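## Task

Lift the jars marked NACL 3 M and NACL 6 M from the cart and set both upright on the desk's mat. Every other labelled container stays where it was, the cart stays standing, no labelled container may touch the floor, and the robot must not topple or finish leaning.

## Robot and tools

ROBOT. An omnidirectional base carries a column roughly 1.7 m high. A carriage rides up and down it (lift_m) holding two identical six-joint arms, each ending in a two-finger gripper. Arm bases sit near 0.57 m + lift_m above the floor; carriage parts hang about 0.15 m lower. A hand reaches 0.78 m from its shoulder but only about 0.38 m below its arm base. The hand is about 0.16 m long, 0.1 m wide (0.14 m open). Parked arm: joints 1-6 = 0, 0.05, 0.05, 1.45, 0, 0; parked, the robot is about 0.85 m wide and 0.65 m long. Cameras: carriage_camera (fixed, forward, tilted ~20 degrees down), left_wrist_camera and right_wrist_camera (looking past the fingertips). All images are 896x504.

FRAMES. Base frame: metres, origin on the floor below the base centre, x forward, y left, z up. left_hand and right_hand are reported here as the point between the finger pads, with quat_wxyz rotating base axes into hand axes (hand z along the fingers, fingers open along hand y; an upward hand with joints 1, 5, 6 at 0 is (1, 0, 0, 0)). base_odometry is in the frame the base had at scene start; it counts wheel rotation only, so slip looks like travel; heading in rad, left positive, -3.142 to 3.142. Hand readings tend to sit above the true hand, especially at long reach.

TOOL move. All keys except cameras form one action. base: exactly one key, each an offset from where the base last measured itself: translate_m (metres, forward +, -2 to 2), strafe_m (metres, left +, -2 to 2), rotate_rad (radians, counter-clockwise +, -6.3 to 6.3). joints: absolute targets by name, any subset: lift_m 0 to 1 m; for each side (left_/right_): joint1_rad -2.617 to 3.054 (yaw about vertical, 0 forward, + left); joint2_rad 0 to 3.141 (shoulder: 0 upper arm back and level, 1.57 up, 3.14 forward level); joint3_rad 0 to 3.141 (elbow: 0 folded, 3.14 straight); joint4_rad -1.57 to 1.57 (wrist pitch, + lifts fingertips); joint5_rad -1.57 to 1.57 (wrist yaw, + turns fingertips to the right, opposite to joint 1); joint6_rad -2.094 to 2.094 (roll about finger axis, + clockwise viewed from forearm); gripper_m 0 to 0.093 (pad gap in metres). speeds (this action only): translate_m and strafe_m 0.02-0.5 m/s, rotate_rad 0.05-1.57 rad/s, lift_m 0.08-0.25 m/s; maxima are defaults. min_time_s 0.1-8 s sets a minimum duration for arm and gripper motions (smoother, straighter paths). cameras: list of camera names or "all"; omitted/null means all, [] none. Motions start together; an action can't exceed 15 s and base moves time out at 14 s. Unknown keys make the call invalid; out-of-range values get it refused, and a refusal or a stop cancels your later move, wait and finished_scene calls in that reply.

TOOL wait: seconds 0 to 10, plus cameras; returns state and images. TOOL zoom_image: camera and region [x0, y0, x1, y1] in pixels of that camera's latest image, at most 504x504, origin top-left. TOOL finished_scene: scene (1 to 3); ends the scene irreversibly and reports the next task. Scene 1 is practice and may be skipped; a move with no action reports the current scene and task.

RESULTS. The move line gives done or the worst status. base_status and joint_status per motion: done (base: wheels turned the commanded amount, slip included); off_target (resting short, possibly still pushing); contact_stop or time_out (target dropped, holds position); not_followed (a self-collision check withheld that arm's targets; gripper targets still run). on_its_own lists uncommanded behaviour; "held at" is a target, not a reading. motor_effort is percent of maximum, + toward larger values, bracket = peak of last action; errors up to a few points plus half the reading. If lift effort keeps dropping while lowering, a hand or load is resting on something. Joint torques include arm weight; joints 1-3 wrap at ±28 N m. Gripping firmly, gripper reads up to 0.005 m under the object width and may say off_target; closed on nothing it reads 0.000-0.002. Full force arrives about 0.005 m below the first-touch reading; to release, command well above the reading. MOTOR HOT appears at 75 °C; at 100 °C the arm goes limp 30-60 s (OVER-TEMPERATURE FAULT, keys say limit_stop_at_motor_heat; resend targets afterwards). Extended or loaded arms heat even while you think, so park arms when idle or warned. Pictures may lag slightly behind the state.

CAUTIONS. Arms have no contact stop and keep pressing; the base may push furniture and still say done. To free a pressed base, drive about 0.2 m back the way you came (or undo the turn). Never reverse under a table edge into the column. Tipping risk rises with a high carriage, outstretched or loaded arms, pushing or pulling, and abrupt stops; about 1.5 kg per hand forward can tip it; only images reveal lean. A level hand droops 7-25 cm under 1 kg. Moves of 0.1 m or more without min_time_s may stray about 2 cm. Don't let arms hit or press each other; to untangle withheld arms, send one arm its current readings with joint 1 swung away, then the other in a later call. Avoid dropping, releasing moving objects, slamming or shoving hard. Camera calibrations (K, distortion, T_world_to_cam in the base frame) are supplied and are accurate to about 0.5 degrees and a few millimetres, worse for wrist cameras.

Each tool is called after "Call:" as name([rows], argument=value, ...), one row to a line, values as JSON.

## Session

Call:
move(cameras=["carriage_camera"])

Call:
move(base={"rotate_rad": 1.3}, cameras=["carriage_camera"])

Scene clock: 0.00 s.
Joint torques (N m): no reading
base_odometry: x=+0.000 y=+0.000 heading=+0.000
base_status: not commanded
joint_positions: lift_m=+0.300 left_joint1_rad=+0.000 left_joint2_rad=+0.055 left_joint3_rad=+0.051 left_joint4_rad=+1.475 left_joint5_rad=+0.031 left_joint6_rad=+0.040 left_gripper_m=+0.09396 right_joint1_rad=-0.016 right_joint2_rad=+0.048 right_joint3_rad=+0.039 right_joint4_rad=+1.495 right_joint5_rad=-0.022 right_joint6_rad=+0.050 right_gripper_m=+0.09396
joint_status: not commanded
motor_effort: lift_m=+40 drive_wheels=+3
left_hand: x=+0.2485 y=+0.2991 z=+1.3127 quat_wxyz=(+0.998, +0.016, +0.049, +0.019) (m; base frame)
right_hand: x=+0.2454 y=-0.3010 z=+1.3100 quat_wxyz=(+0.999, -0.010, +0.043, +0.018) (m; base frame)
pictures: carriage_camera
camera_calibration:
carriage_camera: T_world_to_cam=[[-0.0301167, -0.999264, -0.0237735, 0.0346], [-0.352417, 0.0328724, -0.935266, 1.25938], [0.935359, -0.0197889, -0.353147, 0.333327], [0, 0, 0, 1]] pos_world=[0.133088, -0.000228057, 1.29639]

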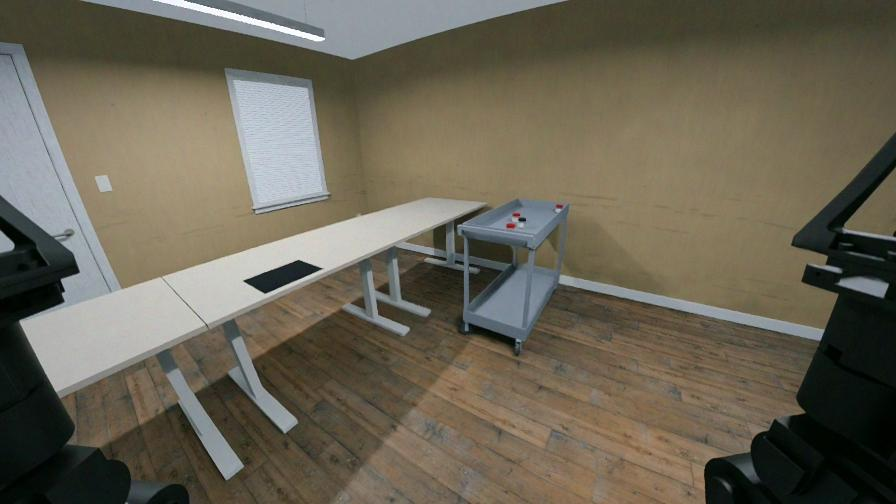

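Scene clock: 2.83 s.
Joint torques (N m): left_arm=[-0.44 4.59 5.29 -0.37 -0.01 -0.04] | right_arm=[0.18 3.38 6.09 -0.31 0.09 0.07]
move: done
base_odometry: x=+0.000 y=+0.000 heading=+1.300
base_status: done
joint_positions: lift_m=+0.300 left_joint1_rad=+0.000 left_joint2_rad=+0.055 left_joint3_rad=+0.051 left_joint4_rad=+1.475 left_joint5_rad=+0.031 left_joint6_rad=+0.040 left_gripper_m=+0.09396 right_joint1_rad=-0.016 right_joint2_rad=+0.048 right_joint3_rad=+0.039 right_joint4_rad=+1.494 right_joint5_rad=-0.022 right_joint6_rad=+0.050 right_gripper_m=+0.09397
joint_status: not commanded
motor_effort: lift_m=+40(41) drive_wheels=+8(19)
left_hand: x=+0.2485 y=+0.2991 z=+1.3127 quat_wxyz=(+0.998, +0.016, +0.049, +0.019) (m; base frame)
right_hand: x=+0.2455 y=-0.3010 z=+1.3100 quat_wxyz=(+0.999, -0.010, +0.043, +0.018) (m; base frame)
pictures: carriage_camera
camera_calibration:
carriage_camera: T_world_to_cam=[[-0.0301167, -0.999264, -0.0237735, 0.0346], [-0.352417, 0.0328724, -0.935266, 1.25938], [0.935359, -0.0197889, -0.353147, 0.333327], [0, 0, 0, 1]] pos_world=[0.133088, -0.000228057, 1.29639]

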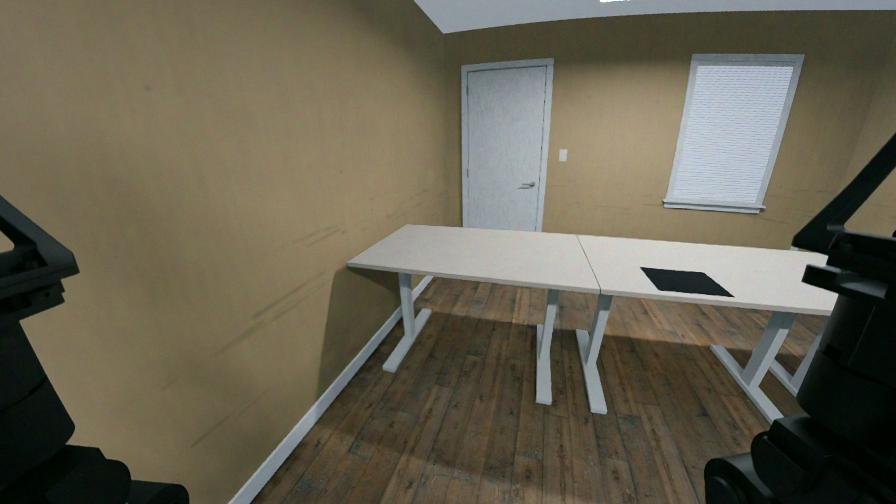

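Call:
move(base={"rotate_rad": -0.305}, joints={"lift_m":0.4}, cameras=["carriage_camera"])

Call:
move(base={"translate_m": -0.22}, cameras=[])

Call:
move(base={"strafe_m": -1.3}, cameras=["carriage_camera"])

Scene clock: 6.70 s.
Joint torques (N m): left_arm=[-0.43 4.64 5.27 -0.41 -0.02 -0.04] | right_arm=[0.2 3.38 6.12 -0.3 0.09 0.07]
move: done
base_odometry: x=+0.000 y=+0.000 heading=+0.995
base_status: done
joint_positions: lift_m=+0.400 left_joint1_rad=+0.000 left_joint2_rad=+0.055 left_joint3_rad=+0.051 left_joint4_rad=+1.476 left_joint5_rad=+0.031 left_joint6_rad=+0.040 left_gripper_m=+0.09397 right_joint1_rad=-0.016 right_joint2_rad=+0.048 right_joint3_rad=+0.039 right_joint4_rad=+1.493 right_joint5_rad=-0.022 right_joint6_rad=+0.050 right_gripper_m=+0.09397
joint_status: all done
motor_effort: lift_m=+42(51) drive_wheels=-8(12)
left_hand: x=+0.2484 y=+0.2991 z=+1.4125 quat_wxyz=(+0.998, +0.016, +0.049, +0.019) (m; base frame)
right_hand: x=+0.2456 y=-0.3010 z=+1.4097 quat_wxyz=(+0.999, -0.010, +0.044, +0.018) (m; base frame)
pictures: carriage_camera
camera_calibration:
carriage_camera: T_world_to_cam=[[-0.0301167, -0.999264, -0.0237735, 0.0369727], [-0.352417, 0.0328724, -0.935266, 1.35272], [0.935359, -0.0197889, -0.353147, 0.368572], [0, 0, 0, 1]] pos_world=[0.133088, -0.000228057, 1.39619]

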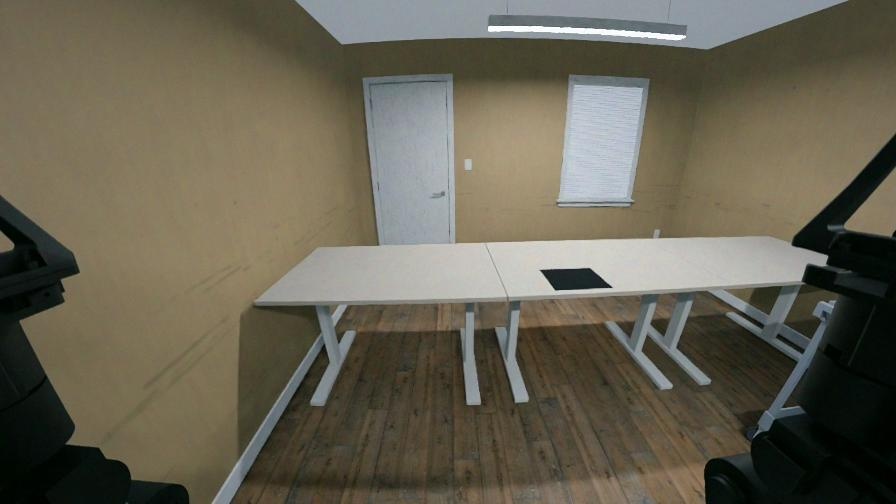

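Scene clock: 8.87 s.
Joint torques (N m): left_arm=[-0.43 4.6 5.27 -0.38 -0.01 -0.04] | right_arm=[0.18 3.48 6.09 -0.27 0.09 0.06]
move: done
base_odometry: x=-0.120 y=-0.185 heading=+0.996
base_status: done
joint_positions: lift_m=+0.400 left_joint1_rad=+0.000 left_joint2_rad=+0.055 left_joint3_rad=+0.051 left_joint4_rad=+1.475 left_joint5_rad=+0.031 left_joint6_rad=+0.040 left_gripper_m=+0.09397 right_joint1_rad=-0.016 right_joint2_rad=+0.048 right_joint3_rad=+0.039 right_joint4_rad=+1.493 right_joint5_rad=-0.022 right_joint6_rad=+0.050 right_gripper_m=+0.09397
joint_status: not commanded
motor_effort: lift_m=+42(43) drive_wheels=-5(20)
left_hand: x=+0.2485 y=+0.2991 z=+1.4125 quat_wxyz=(+0.998, +0.016, +0.049, +0.019) (m; base frame)
right_hand: x=+0.2457 y=-0.3010 z=+1.4097 quat_wxyz=(+0.999, -0.010, +0.044, +0.018) (m; base frame)
pictures: none
No camera images: "cameras" was empty.

Scene clock: 13.83 s.
Joint torques (N m): left_arm=[-0.68 4.59 5.3 -0.38 0 -0.04] | right_arm=[0.28 3.4 6.12 -0.28 0.09 0.06]
move: done
base_odometry: x=+0.971 y=-0.892 heading=+0.996
base_status: done
joint_positions: lift_m=+0.400 left_joint1_rad=+0.000 left_joint2_rad=+0.055 left_joint3_rad=+0.051 left_joint4_rad=+1.476 left_joint5_rad=+0.031 left_joint6_rad=+0.040 left_gripper_m=+0.09397 right_joint1_rad=-0.016 right_joint2_rad=+0.048 right_joint3_rad=+0.039 right_joint4_rad=+1.493 right_joint5_rad=-0.022 right_joint6_rad=+0.050 right_gripper_m=+0.09397
joint_status: not commanded
motor_effort: lift_m=+42(43) drive_wheels=+1(19)
left_hand: x=+0.2484 y=+0.2991 z=+1.4125 quat_wxyz=(+0.998, +0.016, +0.049, +0.019) (m; base frame)
right_hand: x=+0.2458 y=-0.3010 z=+1.4097 quat_wxyz=(+0.999, -0.010, +0.044, +0.017) (m; base frame)
pictures: carriage_camera
camera_calibration:
carriage_camera: T_world_to_cam=[[-0.0301167, -0.999264, -0.0237735, 0.0369727], [-0.352417, 0.0328724, -0.935266, 1.35272], [0.935359, -0.0197889, -0.353147, 0.368572], [0, 0, 0, 1]] pos_world=[0.133088, -0.000228057, 1.39619]

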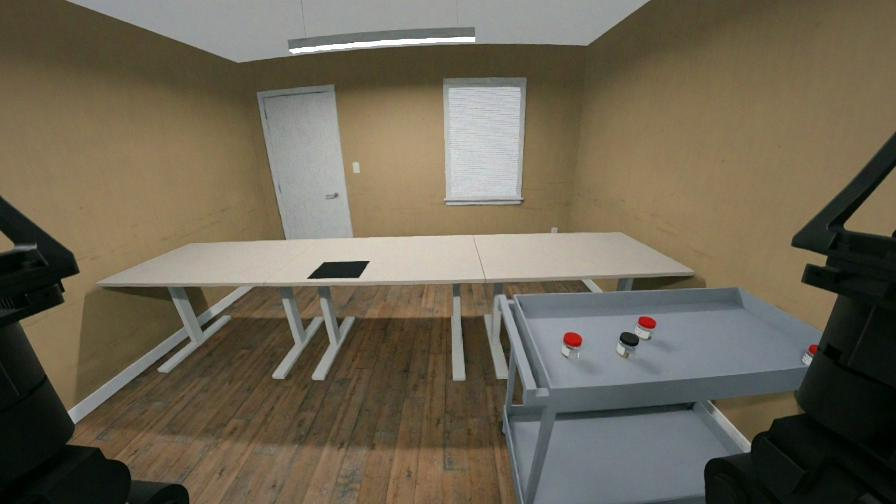

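Call:
move(cameras=["carriage_camera"])

Call:
zoom_image(camera="carriage_camera", region=[540, 300, 680, 380])

Call:
zoom_image(camera="carriage_camera", region=[780, 320, 850, 370])

Scene clock: 17.17 s.
Joint torques (N m): left_arm=[-0.42 4.59 5.29 -0.37 -0.01 -0.04] | right_arm=[0.21 3.4 6.11 -0.29 0.09 0.06]
base_odometry: x=+0.971 y=-0.892 heading=+0.996
base_status: done
joint_positions: lift_m=+0.400 left_joint1_rad=+0.000 left_joint2_rad=+0.055 left_joint3_rad=+0.051 left_joint4_rad=+1.476 left_joint5_rad=+0.031 left_joint6_rad=+0.040 left_gripper_m=+0.09397 right_joint1_rad=-0.016 right_joint2_rad=+0.048 right_joint3_rad=+0.039 right_joint4_rad=+1.493 right_joint5_rad=-0.022 right_joint6_rad=+0.050 right_gripper_m=+0.09397
joint_status: not commanded
motor_effort: lift_m=+43(43) drive_wheels=+1(19)
left_hand: x=+0.2484 y=+0.2991 z=+1.4125 quat_wxyz=(+0.998, +0.016, +0.049, +0.019) (m; base frame)
right_hand: x=+0.2458 y=-0.3010 z=+1.4097 quat_wxyz=(+0.999, -0.010, +0.044, +0.017) (m; base frame)
pictures: carriage_camera
camera_calibration:
carriage_camera: T_world_to_cam=[[-0.0301167, -0.999264, -0.0237735, 0.0369727], [-0.352417, 0.0328724, -0.935266, 1.35272], [0.935359, -0.0197889, -0.353147, 0.368572], [0, 0, 0, 1]] pos_world=[0.133088, -0.000228057, 1.39619]

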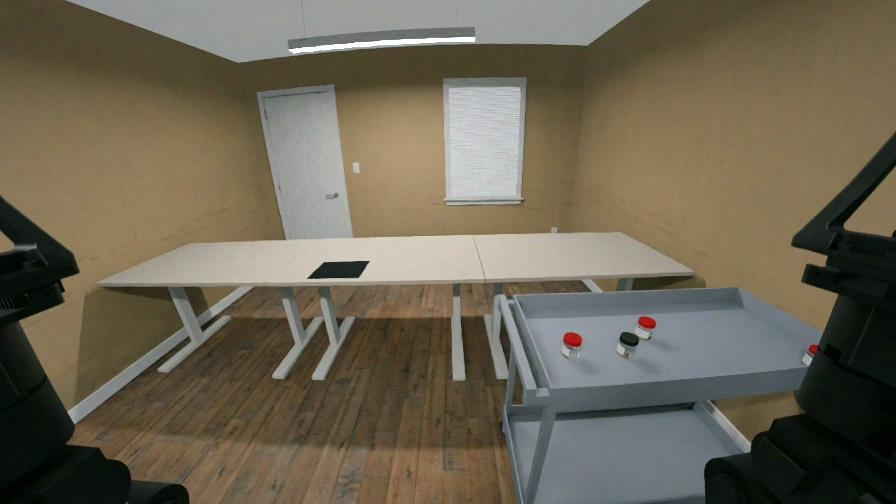

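Scaled by 3.600.

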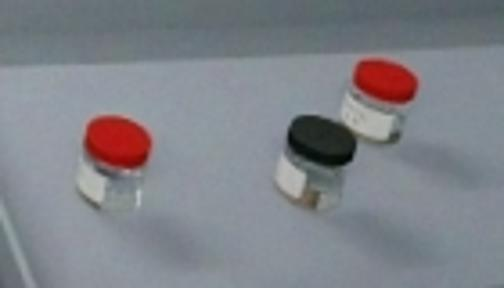

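Scaled by 7.200.

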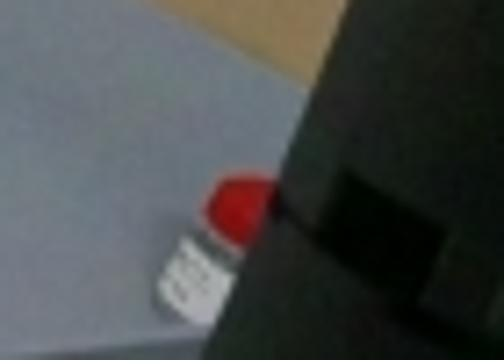

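Call:
move(base={"strafe_m": -0.4}, joints={"left_joint1_rad":-0.3,"left_joint2_rad":2.1,"left_joint3_rad":1.9,"left_joint4_rad":-0.3,"left_joint5_rad":0.7,"lift_m":0.4}, min_time_s=2.5, cameras=["carriage_camera","left_wrist_camera"])

Scene clock: 20.97 s.
Joint torques (N m): left_arm=[-0.46 -13.63 9.83 1.59 0.31 -0.02] | right_arm=[0.27 3.37 6.13 -0.3 0.08 0.07]
move: done
base_odometry: x=+1.307 y=-1.109 heading=+0.996
base_status: done
joint_positions: lift_m=+0.400 left_joint1_rad=-0.298 left_joint2_rad=+2.094 left_joint3_rad=+1.863 left_joint4_rad=-0.294 left_joint5_rad=+0.688 left_joint6_rad=+0.040 left_gripper_m=+0.09398 right_joint1_rad=-0.016 right_joint2_rad=+0.048 right_joint3_rad=+0.039 right_joint4_rad=+1.493 right_joint5_rad=-0.022 right_joint6_rad=+0.050 right_gripper_m=+0.09397
joint_status: all done
motor_effort: lift_m=+42(43) drive_wheels=+0(16)
left_hand: x=+0.7479 y=+0.0289 z=+1.2216 quat_wxyz=(+0.429, +0.303, +0.776, -0.350) (m; base frame)
right_hand: x=+0.2458 y=-0.3010 z=+1.4097 quat_wxyz=(+0.999, -0.010, +0.044, +0.018) (m; base frame)
pictures: carriage_camera, left_wrist_camera
camera_calibration:
carriage_camera: T_world_to_cam=[[-0.0301167, -0.999264, -0.0237735, 0.0369727], [-0.352417, 0.0328724, -0.935266, 1.35272], [0.935359, -0.0197889, -0.353147, 0.368572], [0, 0, 0, 1]] pos_world=[0.133088, -0.000228057, 1.39619]
left_wrist_camera: T_world_to_cam=[[-0.784353, -0.554274, 0.278517, 0.264324], [-0.613882, 0.629082, -0.47687, 1.02747], [0.0891069, -0.545011, -0.833681, 1.08954], [0, 0, 0, 1]] pos_world=[0.740984, 0.0939552, 1.32468]

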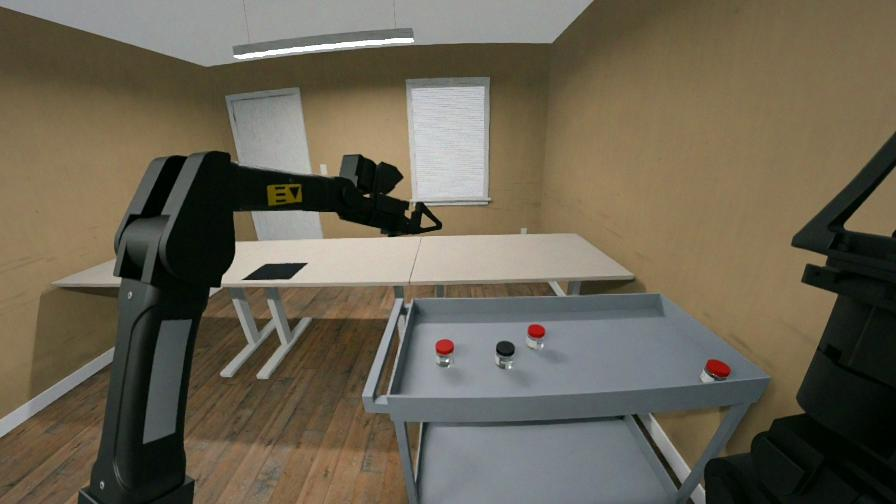

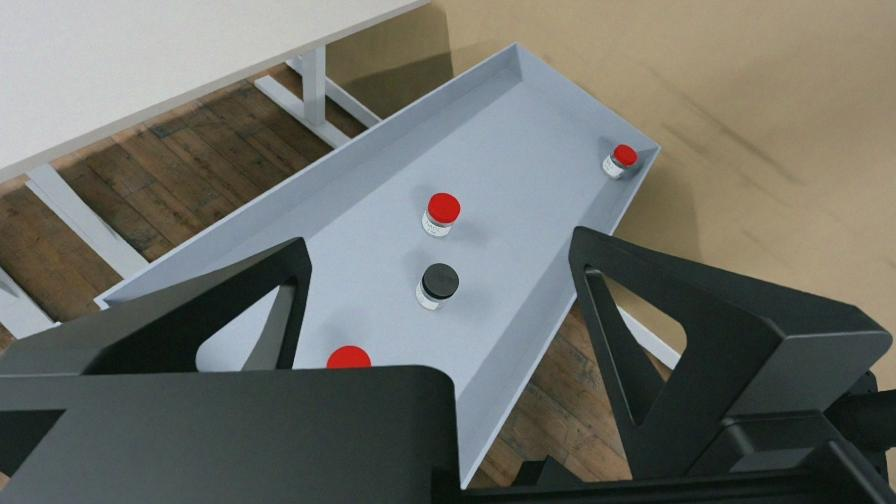

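Call:
zoom_image(camera="left_wrist_camera", region=[400, 180, 480, 320])

Call:
zoom_image(camera="left_wrist_camera", region=[590, 130, 650, 190])

Call:
zoom_image(camera="carriage_camera", region=[425, 315, 555, 375])

Scaled by 3.600.

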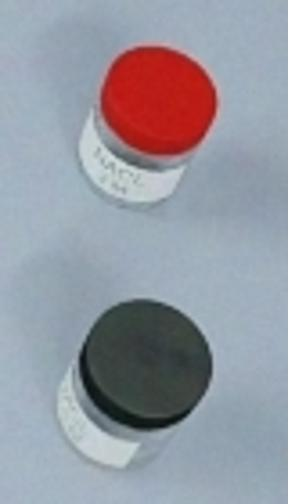

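Scaled by 8.400.

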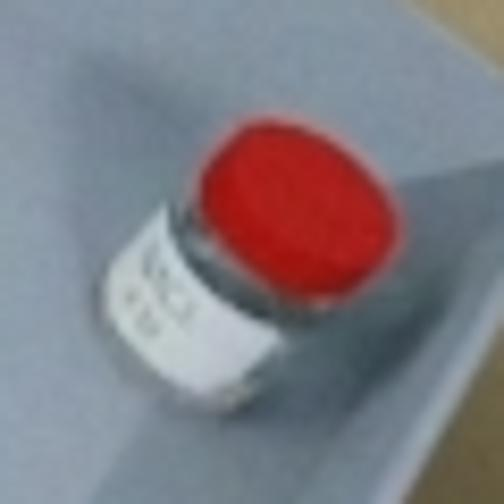

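Scaled by 3.877.

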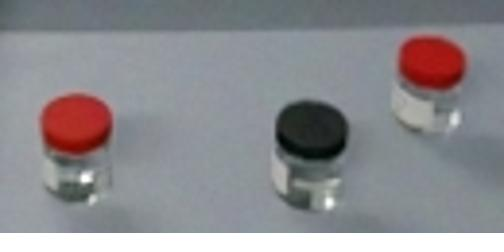

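Call:
move(base={"strafe_m": -0.2}, joints={"lift_m":0.28}, cameras=["left_wrist_camera"])

Call:
zoom_image(camera="left_wrist_camera", region=[580, 160, 680, 260])

Call:
zoom_image(camera="left_wrist_camera", region=[300, 160, 580, 360])

Scene clock: 24.13 s.
Joint torques (N m): left_arm=[-0.44 -14.74 8.68 1.77 0.28 -0.02] | right_arm=[0.01 3.41 6.09 -0.29 0.11 0.06]
move: done
base_odometry: x=+1.475 y=-1.218 heading=+0.996
base_status: done
joint_positions: lift_m=+0.280 left_joint1_rad=-0.303 left_joint2_rad=+2.104 left_joint3_rad=+1.877 left_joint4_rad=-0.310 left_joint5_rad=+0.691 left_joint6_rad=+0.040 left_gripper_m=+0.09398 right_joint1_rad=-0.015 right_joint2_rad=+0.048 right_joint3_rad=+0.039 right_joint4_rad=+1.493 right_joint5_rad=-0.022 right_joint6_rad=+0.050 right_gripper_m=+0.09397
joint_status: all done
motor_effort: lift_m=+36(37) drive_wheels=-1(15)
left_hand: x=+0.7470 y=+0.0258 z=+1.1000 quat_wxyz=(+0.422, +0.304, +0.777, -0.353) (m; base frame)
right_hand: x=+0.2458 y=-0.3009 z=+1.2902 quat_wxyz=(+0.999, -0.010, +0.044, +0.018) (m; base frame)
pictures: left_wrist_camera
camera_calibration:
left_wrist_camera: T_world_to_cam=[[-0.785231, -0.548599, 0.287142, 0.286807], [-0.614691, 0.63475, -0.46824, 0.961802], [0.0746123, -0.54418, -0.835644, 0.999559], [0, 0, 0, 1]] pos_world=[0.741841, 0.0907787, 1.20327]

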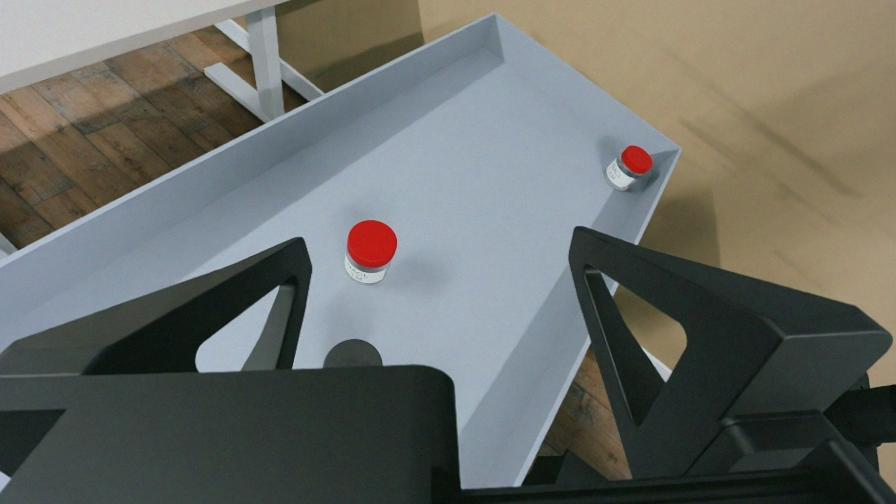

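Scaled by 5.040.

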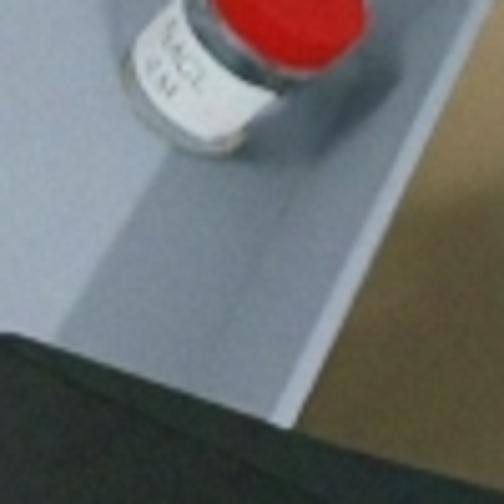

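Scaled by 1.800.

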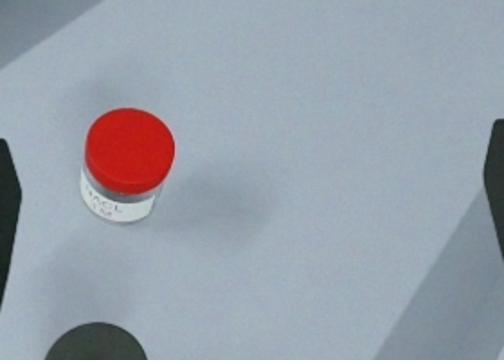

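Call:
zoom_image(camera="left_wrist_camera", region=[340, 255, 390, 285])

Call:
zoom_image(camera="left_wrist_camera", region=[600, 158, 640, 194])

Scaled by 10.080.

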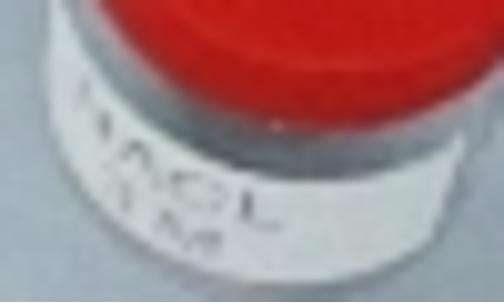

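Scaled by 12.600.

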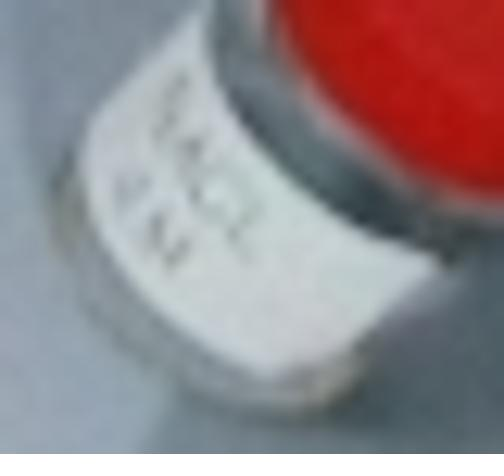

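Call:
move(base={"strafe_m": -0.3}, joints={"lift_m":0.22}, cameras=["left_wrist_camera"])

Call:
zoom_image(camera="left_wrist_camera", region=[600, 140, 700, 240])

Call:
move(base={"strafe_m": 0.46}, joints={"left_joint4_rad":-0.6,"left_joint1_rad":0.0}, cameras=["left_wrist_camera","carriage_camera"])

Call:
zoom_image(camera="left_wrist_camera", region=[300, 100, 600, 360])

Scene clock: 32.03 s.
Joint torques (N m): left_arm=[0.14 -14.72 8.68 1.78 0.25 -0.02] | right_arm=[0.13 3.38 6.11 -0.29 0.04 0.06]
move: done
base_odometry: x=+1.726 y=-1.382 heading=+0.995
base_status: done
joint_positions: lift_m=+0.220 left_joint1_rad=-0.304 left_joint2_rad=+2.105 left_joint3_rad=+1.877 left_joint4_rad=-0.311 left_joint5_rad=+0.692 left_joint6_rad=+0.040 left_gripper_m=+0.09398 right_joint1_rad=-0.015 right_joint2_rad=+0.048 right_joint3_rad=+0.039 right_joint4_rad=+1.493 right_joint5_rad=-0.022 right_joint6_rad=+0.050 right_gripper_m=+0.09397
joint_status: all done
motor_effort: lift_m=+36(37) drive_wheels=-1(16)
left_hand: x=+0.7465 y=+0.0249 z=+1.0393 quat_wxyz=(+0.421, +0.305, +0.778, -0.354) (m; base frame)
right_hand: x=+0.2458 y=-0.3009 z=+1.2302 quat_wxyz=(+0.999, -0.010, +0.044, +0.018) (m; base frame)
pictures: left_wrist_camera
camera_calibration:
left_wrist_camera: T_world_to_cam=[[-0.785869, -0.546942, 0.288556, 0.302347], [-0.61421, 0.636182, -0.466924, 0.931899], [0.0718065, -0.544175, -0.835893, 0.950735], [0, 0, 0, 1]] pos_world=[0.741718, 0.0898757, 1.14259]

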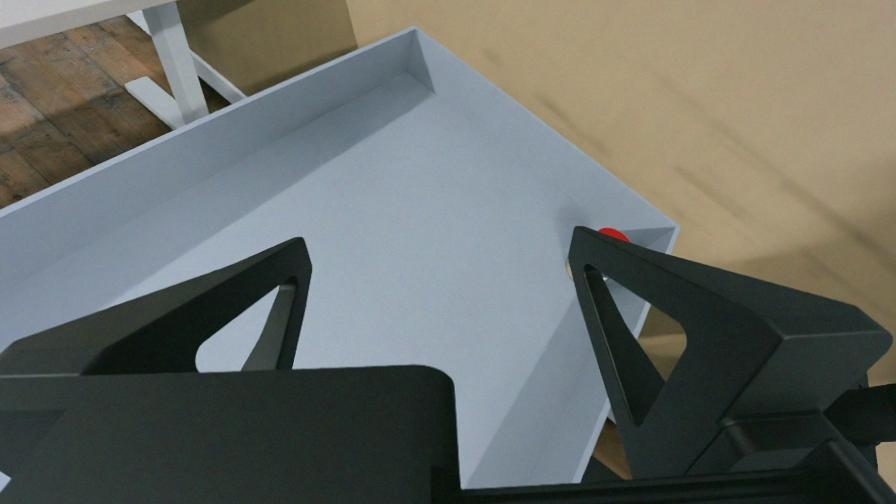

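Scaled by 5.040.

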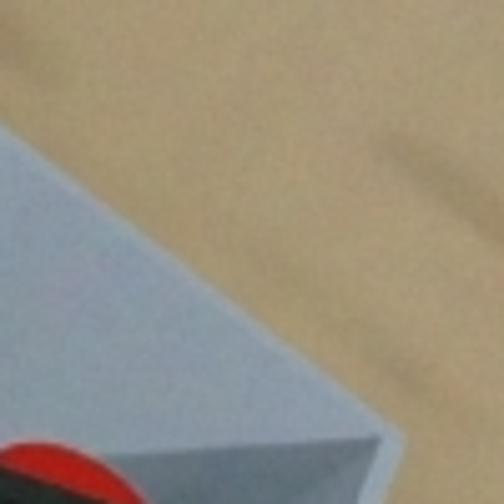

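Scene clock: 35.13 s.
Joint torques (N m): left_arm=[-0.62 -14.53 8.31 1.4 0.29 -0.01] | right_arm=[0.01 3.4 6.09 -0.3 0.09 0.07]
move: done
base_odometry: x=+1.340 y=-1.132 heading=+0.995
base_status: done
joint_positions: lift_m=+0.220 left_joint1_rad=+0.002 left_joint2_rad=+2.105 left_joint3_rad=+1.877 left_joint4_rad=-0.596 left_joint5_rad=+0.697 left_joint6_rad=+0.040 left_gripper_m=+0.09398 right_joint1_rad=-0.016 right_joint2_rad=+0.048 right_joint3_rad=+0.039 right_joint4_rad=+1.493 right_joint5_rad=-0.022 right_joint6_rad=+0.050 right_gripper_m=+0.09397
joint_status: all done
motor_effort: lift_m=+37(37) drive_wheels=+0(21)
left_hand: x=+0.7691 y=+0.1952 z=+0.9942 quat_wxyz=(+0.349, +0.141, +0.873, -0.311) (m; base frame)
right_hand: x=+0.2458 y=-0.3010 z=+1.2302 quat_wxyz=(+0.999, -0.010, +0.044, +0.018) (m; base frame)
pictures: carriage_camera, left_wrist_camera
camera_calibration:
carriage_camera: T_world_to_cam=[[-0.0301167, -0.999264, -0.0237735, 0.0327058], [-0.352417, 0.0328724, -0.935266, 1.18486], [0.935359, -0.0197889, -0.353147, 0.305189], [0, 0, 0, 1]] pos_world=[0.133088, -0.000228057, 1.21671]
left_wrist_camera: T_world_to_cam=[[-0.482179, -0.754754, 0.444804, 0.0778567], [-0.875963, 0.423405, -0.231121, 0.824741], [-0.0138927, -0.501073, -0.865293, 1.09076], [0, 0, 0, 1]] pos_world=[0.775137, 0.256115, 1.09981]

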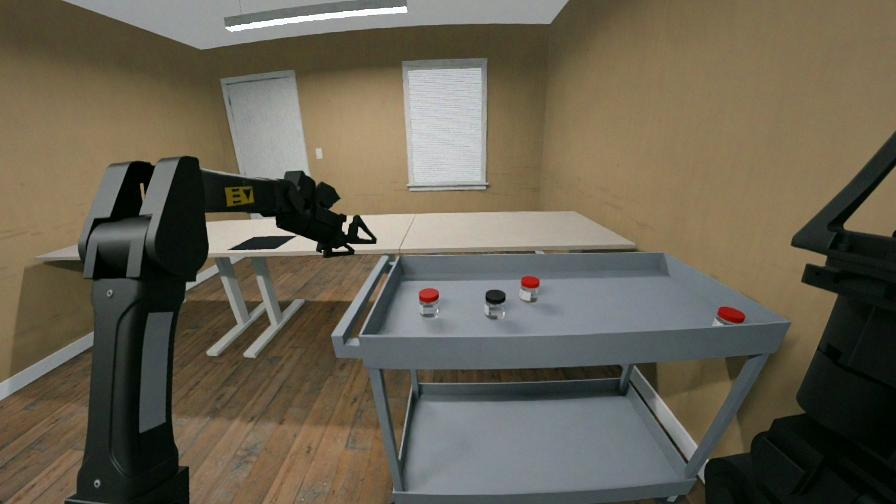

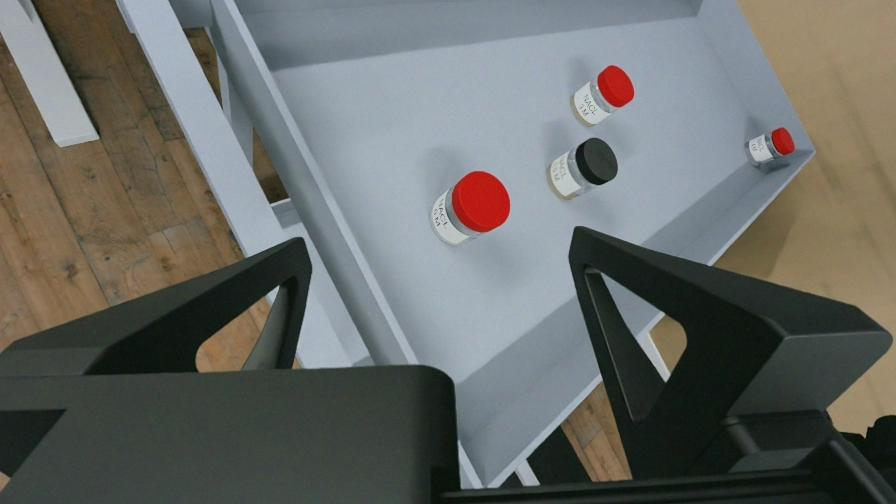

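Scaled by 1.680.

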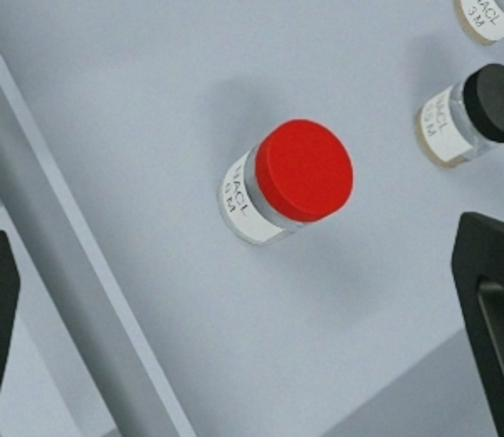

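Call:
zoom_image(camera="left_wrist_camera", region=[425, 185, 485, 245])

Call:
zoom_image(camera="left_wrist_camera", region=[540, 70, 620, 200])

Call:
zoom_image(camera="left_wrist_camera", region=[740, 122, 790, 172])

Scaled by 8.400.

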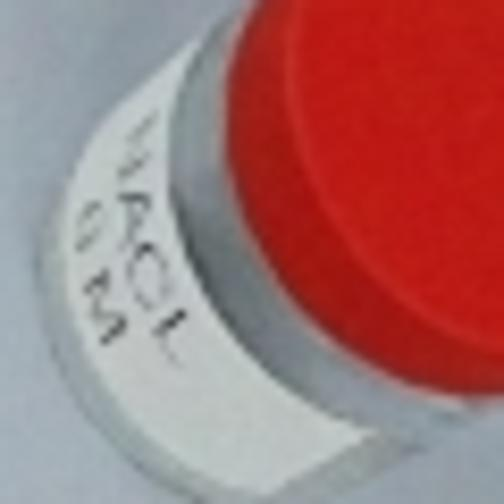

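Scaled by 3.877.

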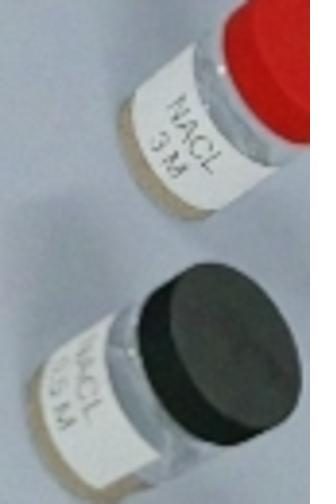

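Scaled by 10.080.

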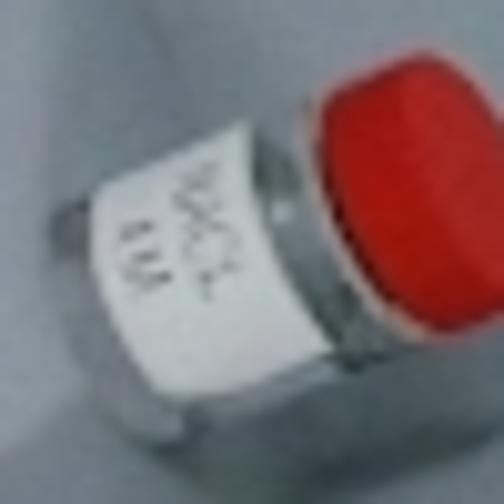

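Call:
move(base={"strafe_m": -0.042}, joints={"lift_m":0.42,"left_joint1_rad":-0.358,"left_joint2_rad":2.269,"left_joint3_rad":1.679,"left_joint4_rad":-0.44,"left_joint5_rad":0,"left_joint6_rad":0,"right_joint1_rad":0.242,"right_joint2_rad":2.331,"right_joint3_rad":1.783,"right_joint4_rad":-0.482,"right_joint5_rad":0,"right_joint6_rad":0}, min_time_s=2.5, cameras=[])

Call:
move(base={"translate_m": 0.05}, joints={"lift_m":0.38})

Scene clock: 42.07 s.
Joint torques (N m): left_arm=[-0.87 -13.83 5.31 1.46 -0.03 -0.17] | right_arm=[0.75 -11.51 9.13 1.56 0.24 -0.02]
move: done
base_odometry: x=+1.375 y=-1.155 heading=+0.995
base_status: done
joint_positions: lift_m=+0.420 left_joint1_rad=-0.353 left_joint2_rad=+2.258 left_joint3_rad=+1.691 left_joint4_rad=-0.459 left_joint5_rad=+0.012 left_joint6_rad=+0.015 left_gripper_m=+0.09398 right_joint1_rad=+0.237 right_joint2_rad=+2.321 right_joint3_rad=+1.757 right_joint4_rad=-0.472 right_joint5_rad=-0.017 right_joint6_rad=+0.008 right_gripper_m=+0.09397
joint_status: all done
motor_effort: lift_m=+42(51) drive_wheels=+3(10)
left_hand: x=+0.7415 y=+0.1113 z=+1.0271 quat_wxyz=(+0.264, +0.177, +0.947, -0.051) (m; base frame)
right_hand: x=+0.7706 y=-0.1693 z=+1.0157 quat_wxyz=(+0.261, -0.112, +0.958, +0.040) (m; base frame)
pictures: none
No camera images: "cameras" was empty.

Scene clock: 43.33 s.
Joint torques (N m): left_arm=[-0.76 -15.58 5.96 1.32 -0.08 -0.17] | right_arm=[0.65 -12.49 8.16 1.72 0.24 -0.02]
move: done
base_odometry: x=+1.402 y=-1.113 heading=+0.996
base_status: done
joint_positions: lift_m=+0.380 left_joint1_rad=-0.354 left_joint2_rad=+2.275 left_joint3_rad=+1.682 left_joint4_rad=-0.450 left_joint5_rad=+0.009 left_joint6_rad=+0.014 left_gripper_m=+0.09398 right_joint1_rad=+0.238 right_joint2_rad=+2.332 right_joint3_rad=+1.768 right_joint4_rad=-0.488 right_joint5_rad=-0.015 right_joint6_rad=+0.008 right_gripper_m=+0.09397
joint_status: all done
motor_effort: lift_m=+37(37) drive_wheels=+8(13)
left_hand: x=+0.7392 y=+0.1119 z=+0.9766 quat_wxyz=(+0.256, +0.178, +0.949, -0.048) (m; base frame)
right_hand: x=+0.7691 y=-0.1692 z=+0.9720 quat_wxyz=(+0.254, -0.113, +0.960, +0.039) (m; base frame)
pictures: carriage_camera, left_wrist_camera, right_wrist_camera
camera_calibration:
carriage_camera: T_world_to_cam=[[-0.0301167, -0.999264, -0.0237735, 0.0365079], [-0.352417, 0.0328724, -0.935266, 1.33443], [0.935359, -0.0197889, -0.353147, 0.361667], [0, 0, 0, 1]] pos_world=[0.133088, -0.000228057, 1.37664]
left_wrist_camera: T_world_to_cam=[[-0.381651, -0.924257, 0.00951446, 0.378161], [-0.917902, 0.380196, 0.113611, 0.52902], [-0.108623, 0.0346264, -0.99348, 1.16868], [0, 0, 0, 1]] pos_world=[0.756859, 0.10792, 1.09736]
right_wrist_camera: T_world_to_cam=[[0.174732, -0.983796, -0.0401675, -0.257735], [-0.981531, -0.177266, 0.0719313, 0.661868], [-0.0778861, 0.026857, -0.9966, 1.15618], [0, 0, 0, 1]] pos_world=[0.784729, -0.167283, 1.09429]

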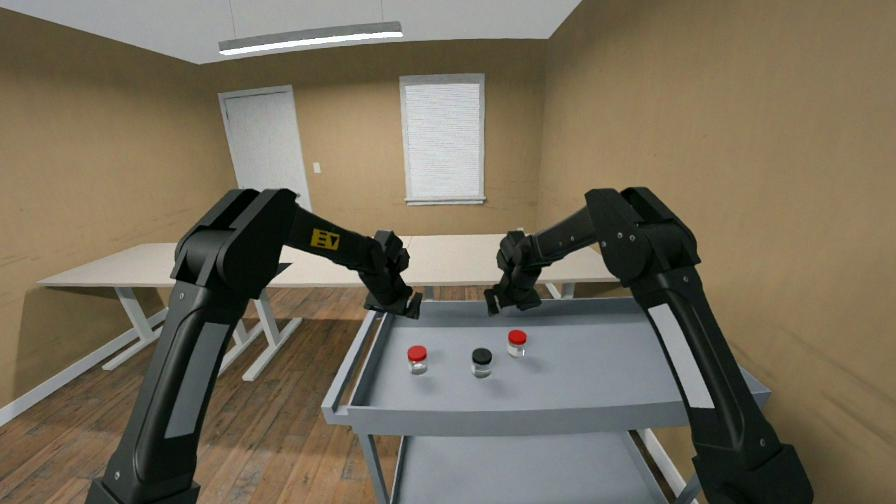

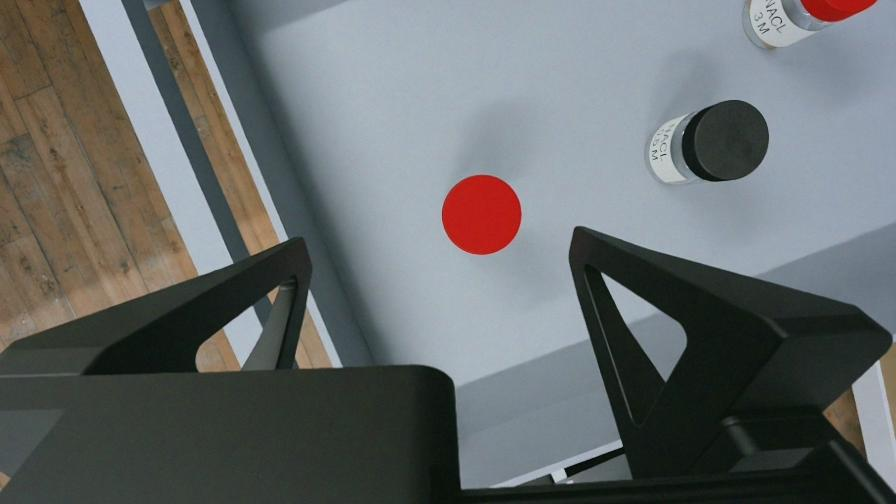

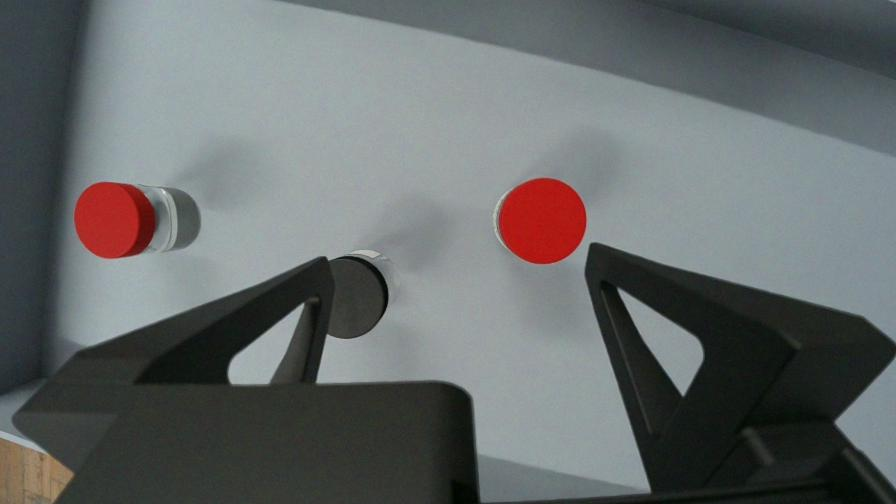

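Call:
move(joints={"lift_m":0.31,"left_joint1_rad":-0.402,"left_joint2_rad":2.287,"left_joint3_rad":1.697,"left_joint4_rad":-0.44,"right_joint1_rad":0.158,"right_joint2_rad":2.351,"right_joint3_rad":1.803,"right_joint4_rad":-0.482}, cameras=["left_wrist_camera","right_wrist_camera"])

Scene clock: 45.77 s.
Joint torques (N m): left_arm=[-0.16 -15.77 7.53 1.29 -0.06 -0.17] | right_arm=[0.55 -12.68 8.54 1.69 0.19 -0.01]
move: done
base_odometry: x=+1.402 y=-1.113 heading=+0.996
base_status: not commanded
joint_positions: lift_m=+0.310 left_joint1_rad=-0.406 left_joint2_rad=+2.295 left_joint3_rad=+1.682 left_joint4_rad=-0.448 left_joint5_rad=+0.007 left_joint6_rad=+0.014 left_gripper_m=+0.09398 right_joint1_rad=+0.154 right_joint2_rad=+2.354 right_joint3_rad=+1.782 right_joint4_rad=-0.489 right_joint5_rad=-0.010 right_joint6_rad=+0.007 right_gripper_m=+0.09397
joint_status: all done
motor_effort: lift_m=+37(37) drive_wheels=+8(9)
left_hand: x=+0.7272 y=+0.0860 z=+0.8962 quat_wxyz=(+0.247, +0.202, +0.946, -0.053) (m; base frame)
right_hand: x=+0.7805 y=-0.2159 z=+0.8955 quat_wxyz=(+0.251, -0.073, +0.965, +0.025) (m; base frame)
pictures: left_wrist_camera, right_wrist_camera
camera_calibration:
left_wrist_camera: T_world_to_cam=[[-0.427815, -0.903823, 0.00888699, 0.382836], [-0.895562, 0.425193, 0.131069, 0.501172], [-0.122242, 0.0481143, -0.991333, 1.09521], [0, 0, 0, 1]] pos_world=[0.746493, 0.0802256, 1.01662]
right_wrist_camera: T_world_to_cam=[[0.0903364, -0.995302, -0.0348226, -0.25008], [-0.992523, -0.0928558, 0.0792189, 0.690505], [-0.0820802, 0.0274059, -0.996249, 1.08515], [0, 0, 0, 1]] pos_world=[0.797003, -0.214527, 1.01767]

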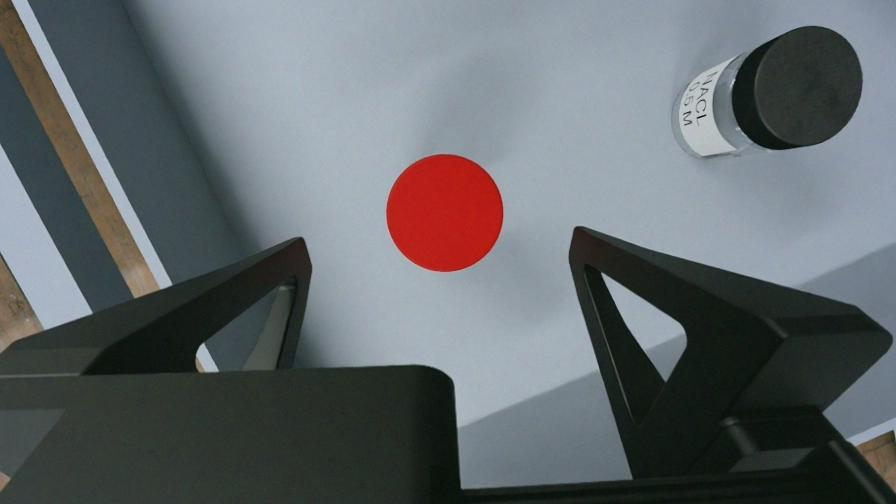

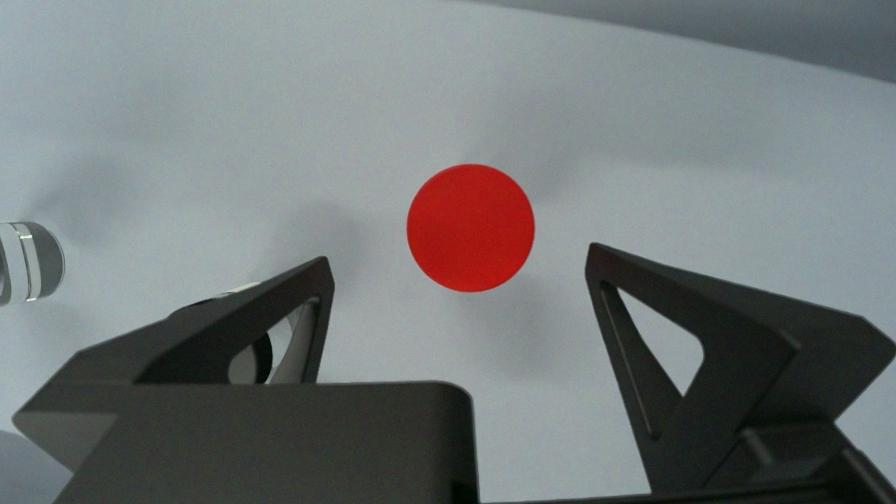

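Call:
move(joints={"lift_m":0.265,"left_joint1_rad":-0.402,"left_joint2_rad":2.322,"left_joint3_rad":1.733,"left_joint4_rad":-0.44,"right_joint1_rad":0.151,"right_joint2_rad":2.361,"right_joint3_rad":1.813,"right_joint4_rad":-0.482}, cameras=["left_wrist_camera","right_wrist_camera"])

Scene clock: 47.40 s.
Joint torques (N m): left_arm=[-0.12 -16.28 8.32 1.25 -0.05 -0.16] | right_arm=[-0.14 -12.77 8.28 1.72 0.19 -0.01]
move: done
base_odometry: x=+1.402 y=-1.113 heading=+0.996
base_status: not commanded
joint_positions: lift_m=+0.265 left_joint1_rad=-0.406 left_joint2_rad=+2.330 left_joint3_rad=+1.705 left_joint4_rad=-0.448 left_joint5_rad=+0.007 left_joint6_rad=+0.014 left_gripper_m=+0.09398 right_joint1_rad=+0.154 right_joint2_rad=+2.362 right_joint3_rad=+1.798 right_joint4_rad=-0.487 right_joint5_rad=-0.010 right_joint6_rad=+0.007 right_gripper_m=+0.09397
joint_status: all done
motor_effort: lift_m=+36(37) drive_wheels=-4(9)
left_hand: x=+0.7301 y=+0.0848 z=+0.8406 quat_wxyz=(+0.241, +0.203, +0.948, -0.052) (m; base frame)
right_hand: x=+0.7846 y=-0.2152 z=+0.8519 quat_wxyz=(+0.256, -0.073, +0.964, +0.026) (m; base frame)
pictures: left_wrist_camera, right_wrist_camera
camera_calibration:
left_wrist_camera: T_world_to_cam=[[-0.427712, -0.903867, 0.00932688, 0.383003], [-0.894025, 0.424532, 0.143152, 0.500346], [-0.13335, 0.0528895, -0.989657, 1.04679], [0, 0, 0, 1]] pos_world=[0.750726, 0.078406, 0.960763]
right_wrist_camera: T_world_to_cam=[[0.0906541, -0.995253, -0.0354038, -0.251078], [-0.993199, -0.0929608, 0.070106, 0.70635], [-0.0730644, 0.0288076, -0.996911, 1.03582], [0, 0, 0, 1]] pos_world=[0.799989, -0.214063, 0.974208]

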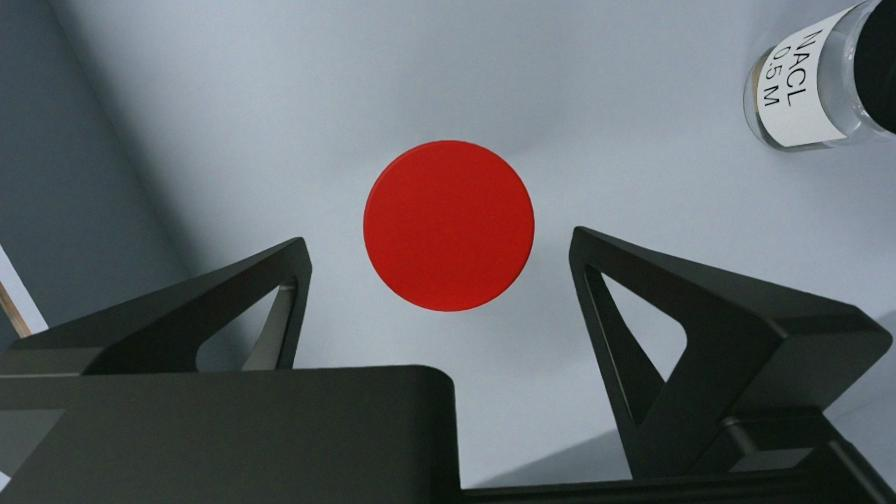

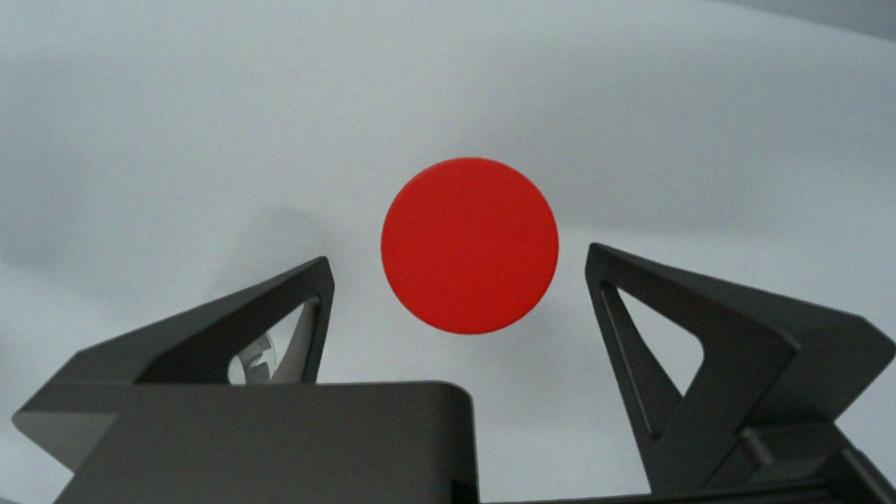

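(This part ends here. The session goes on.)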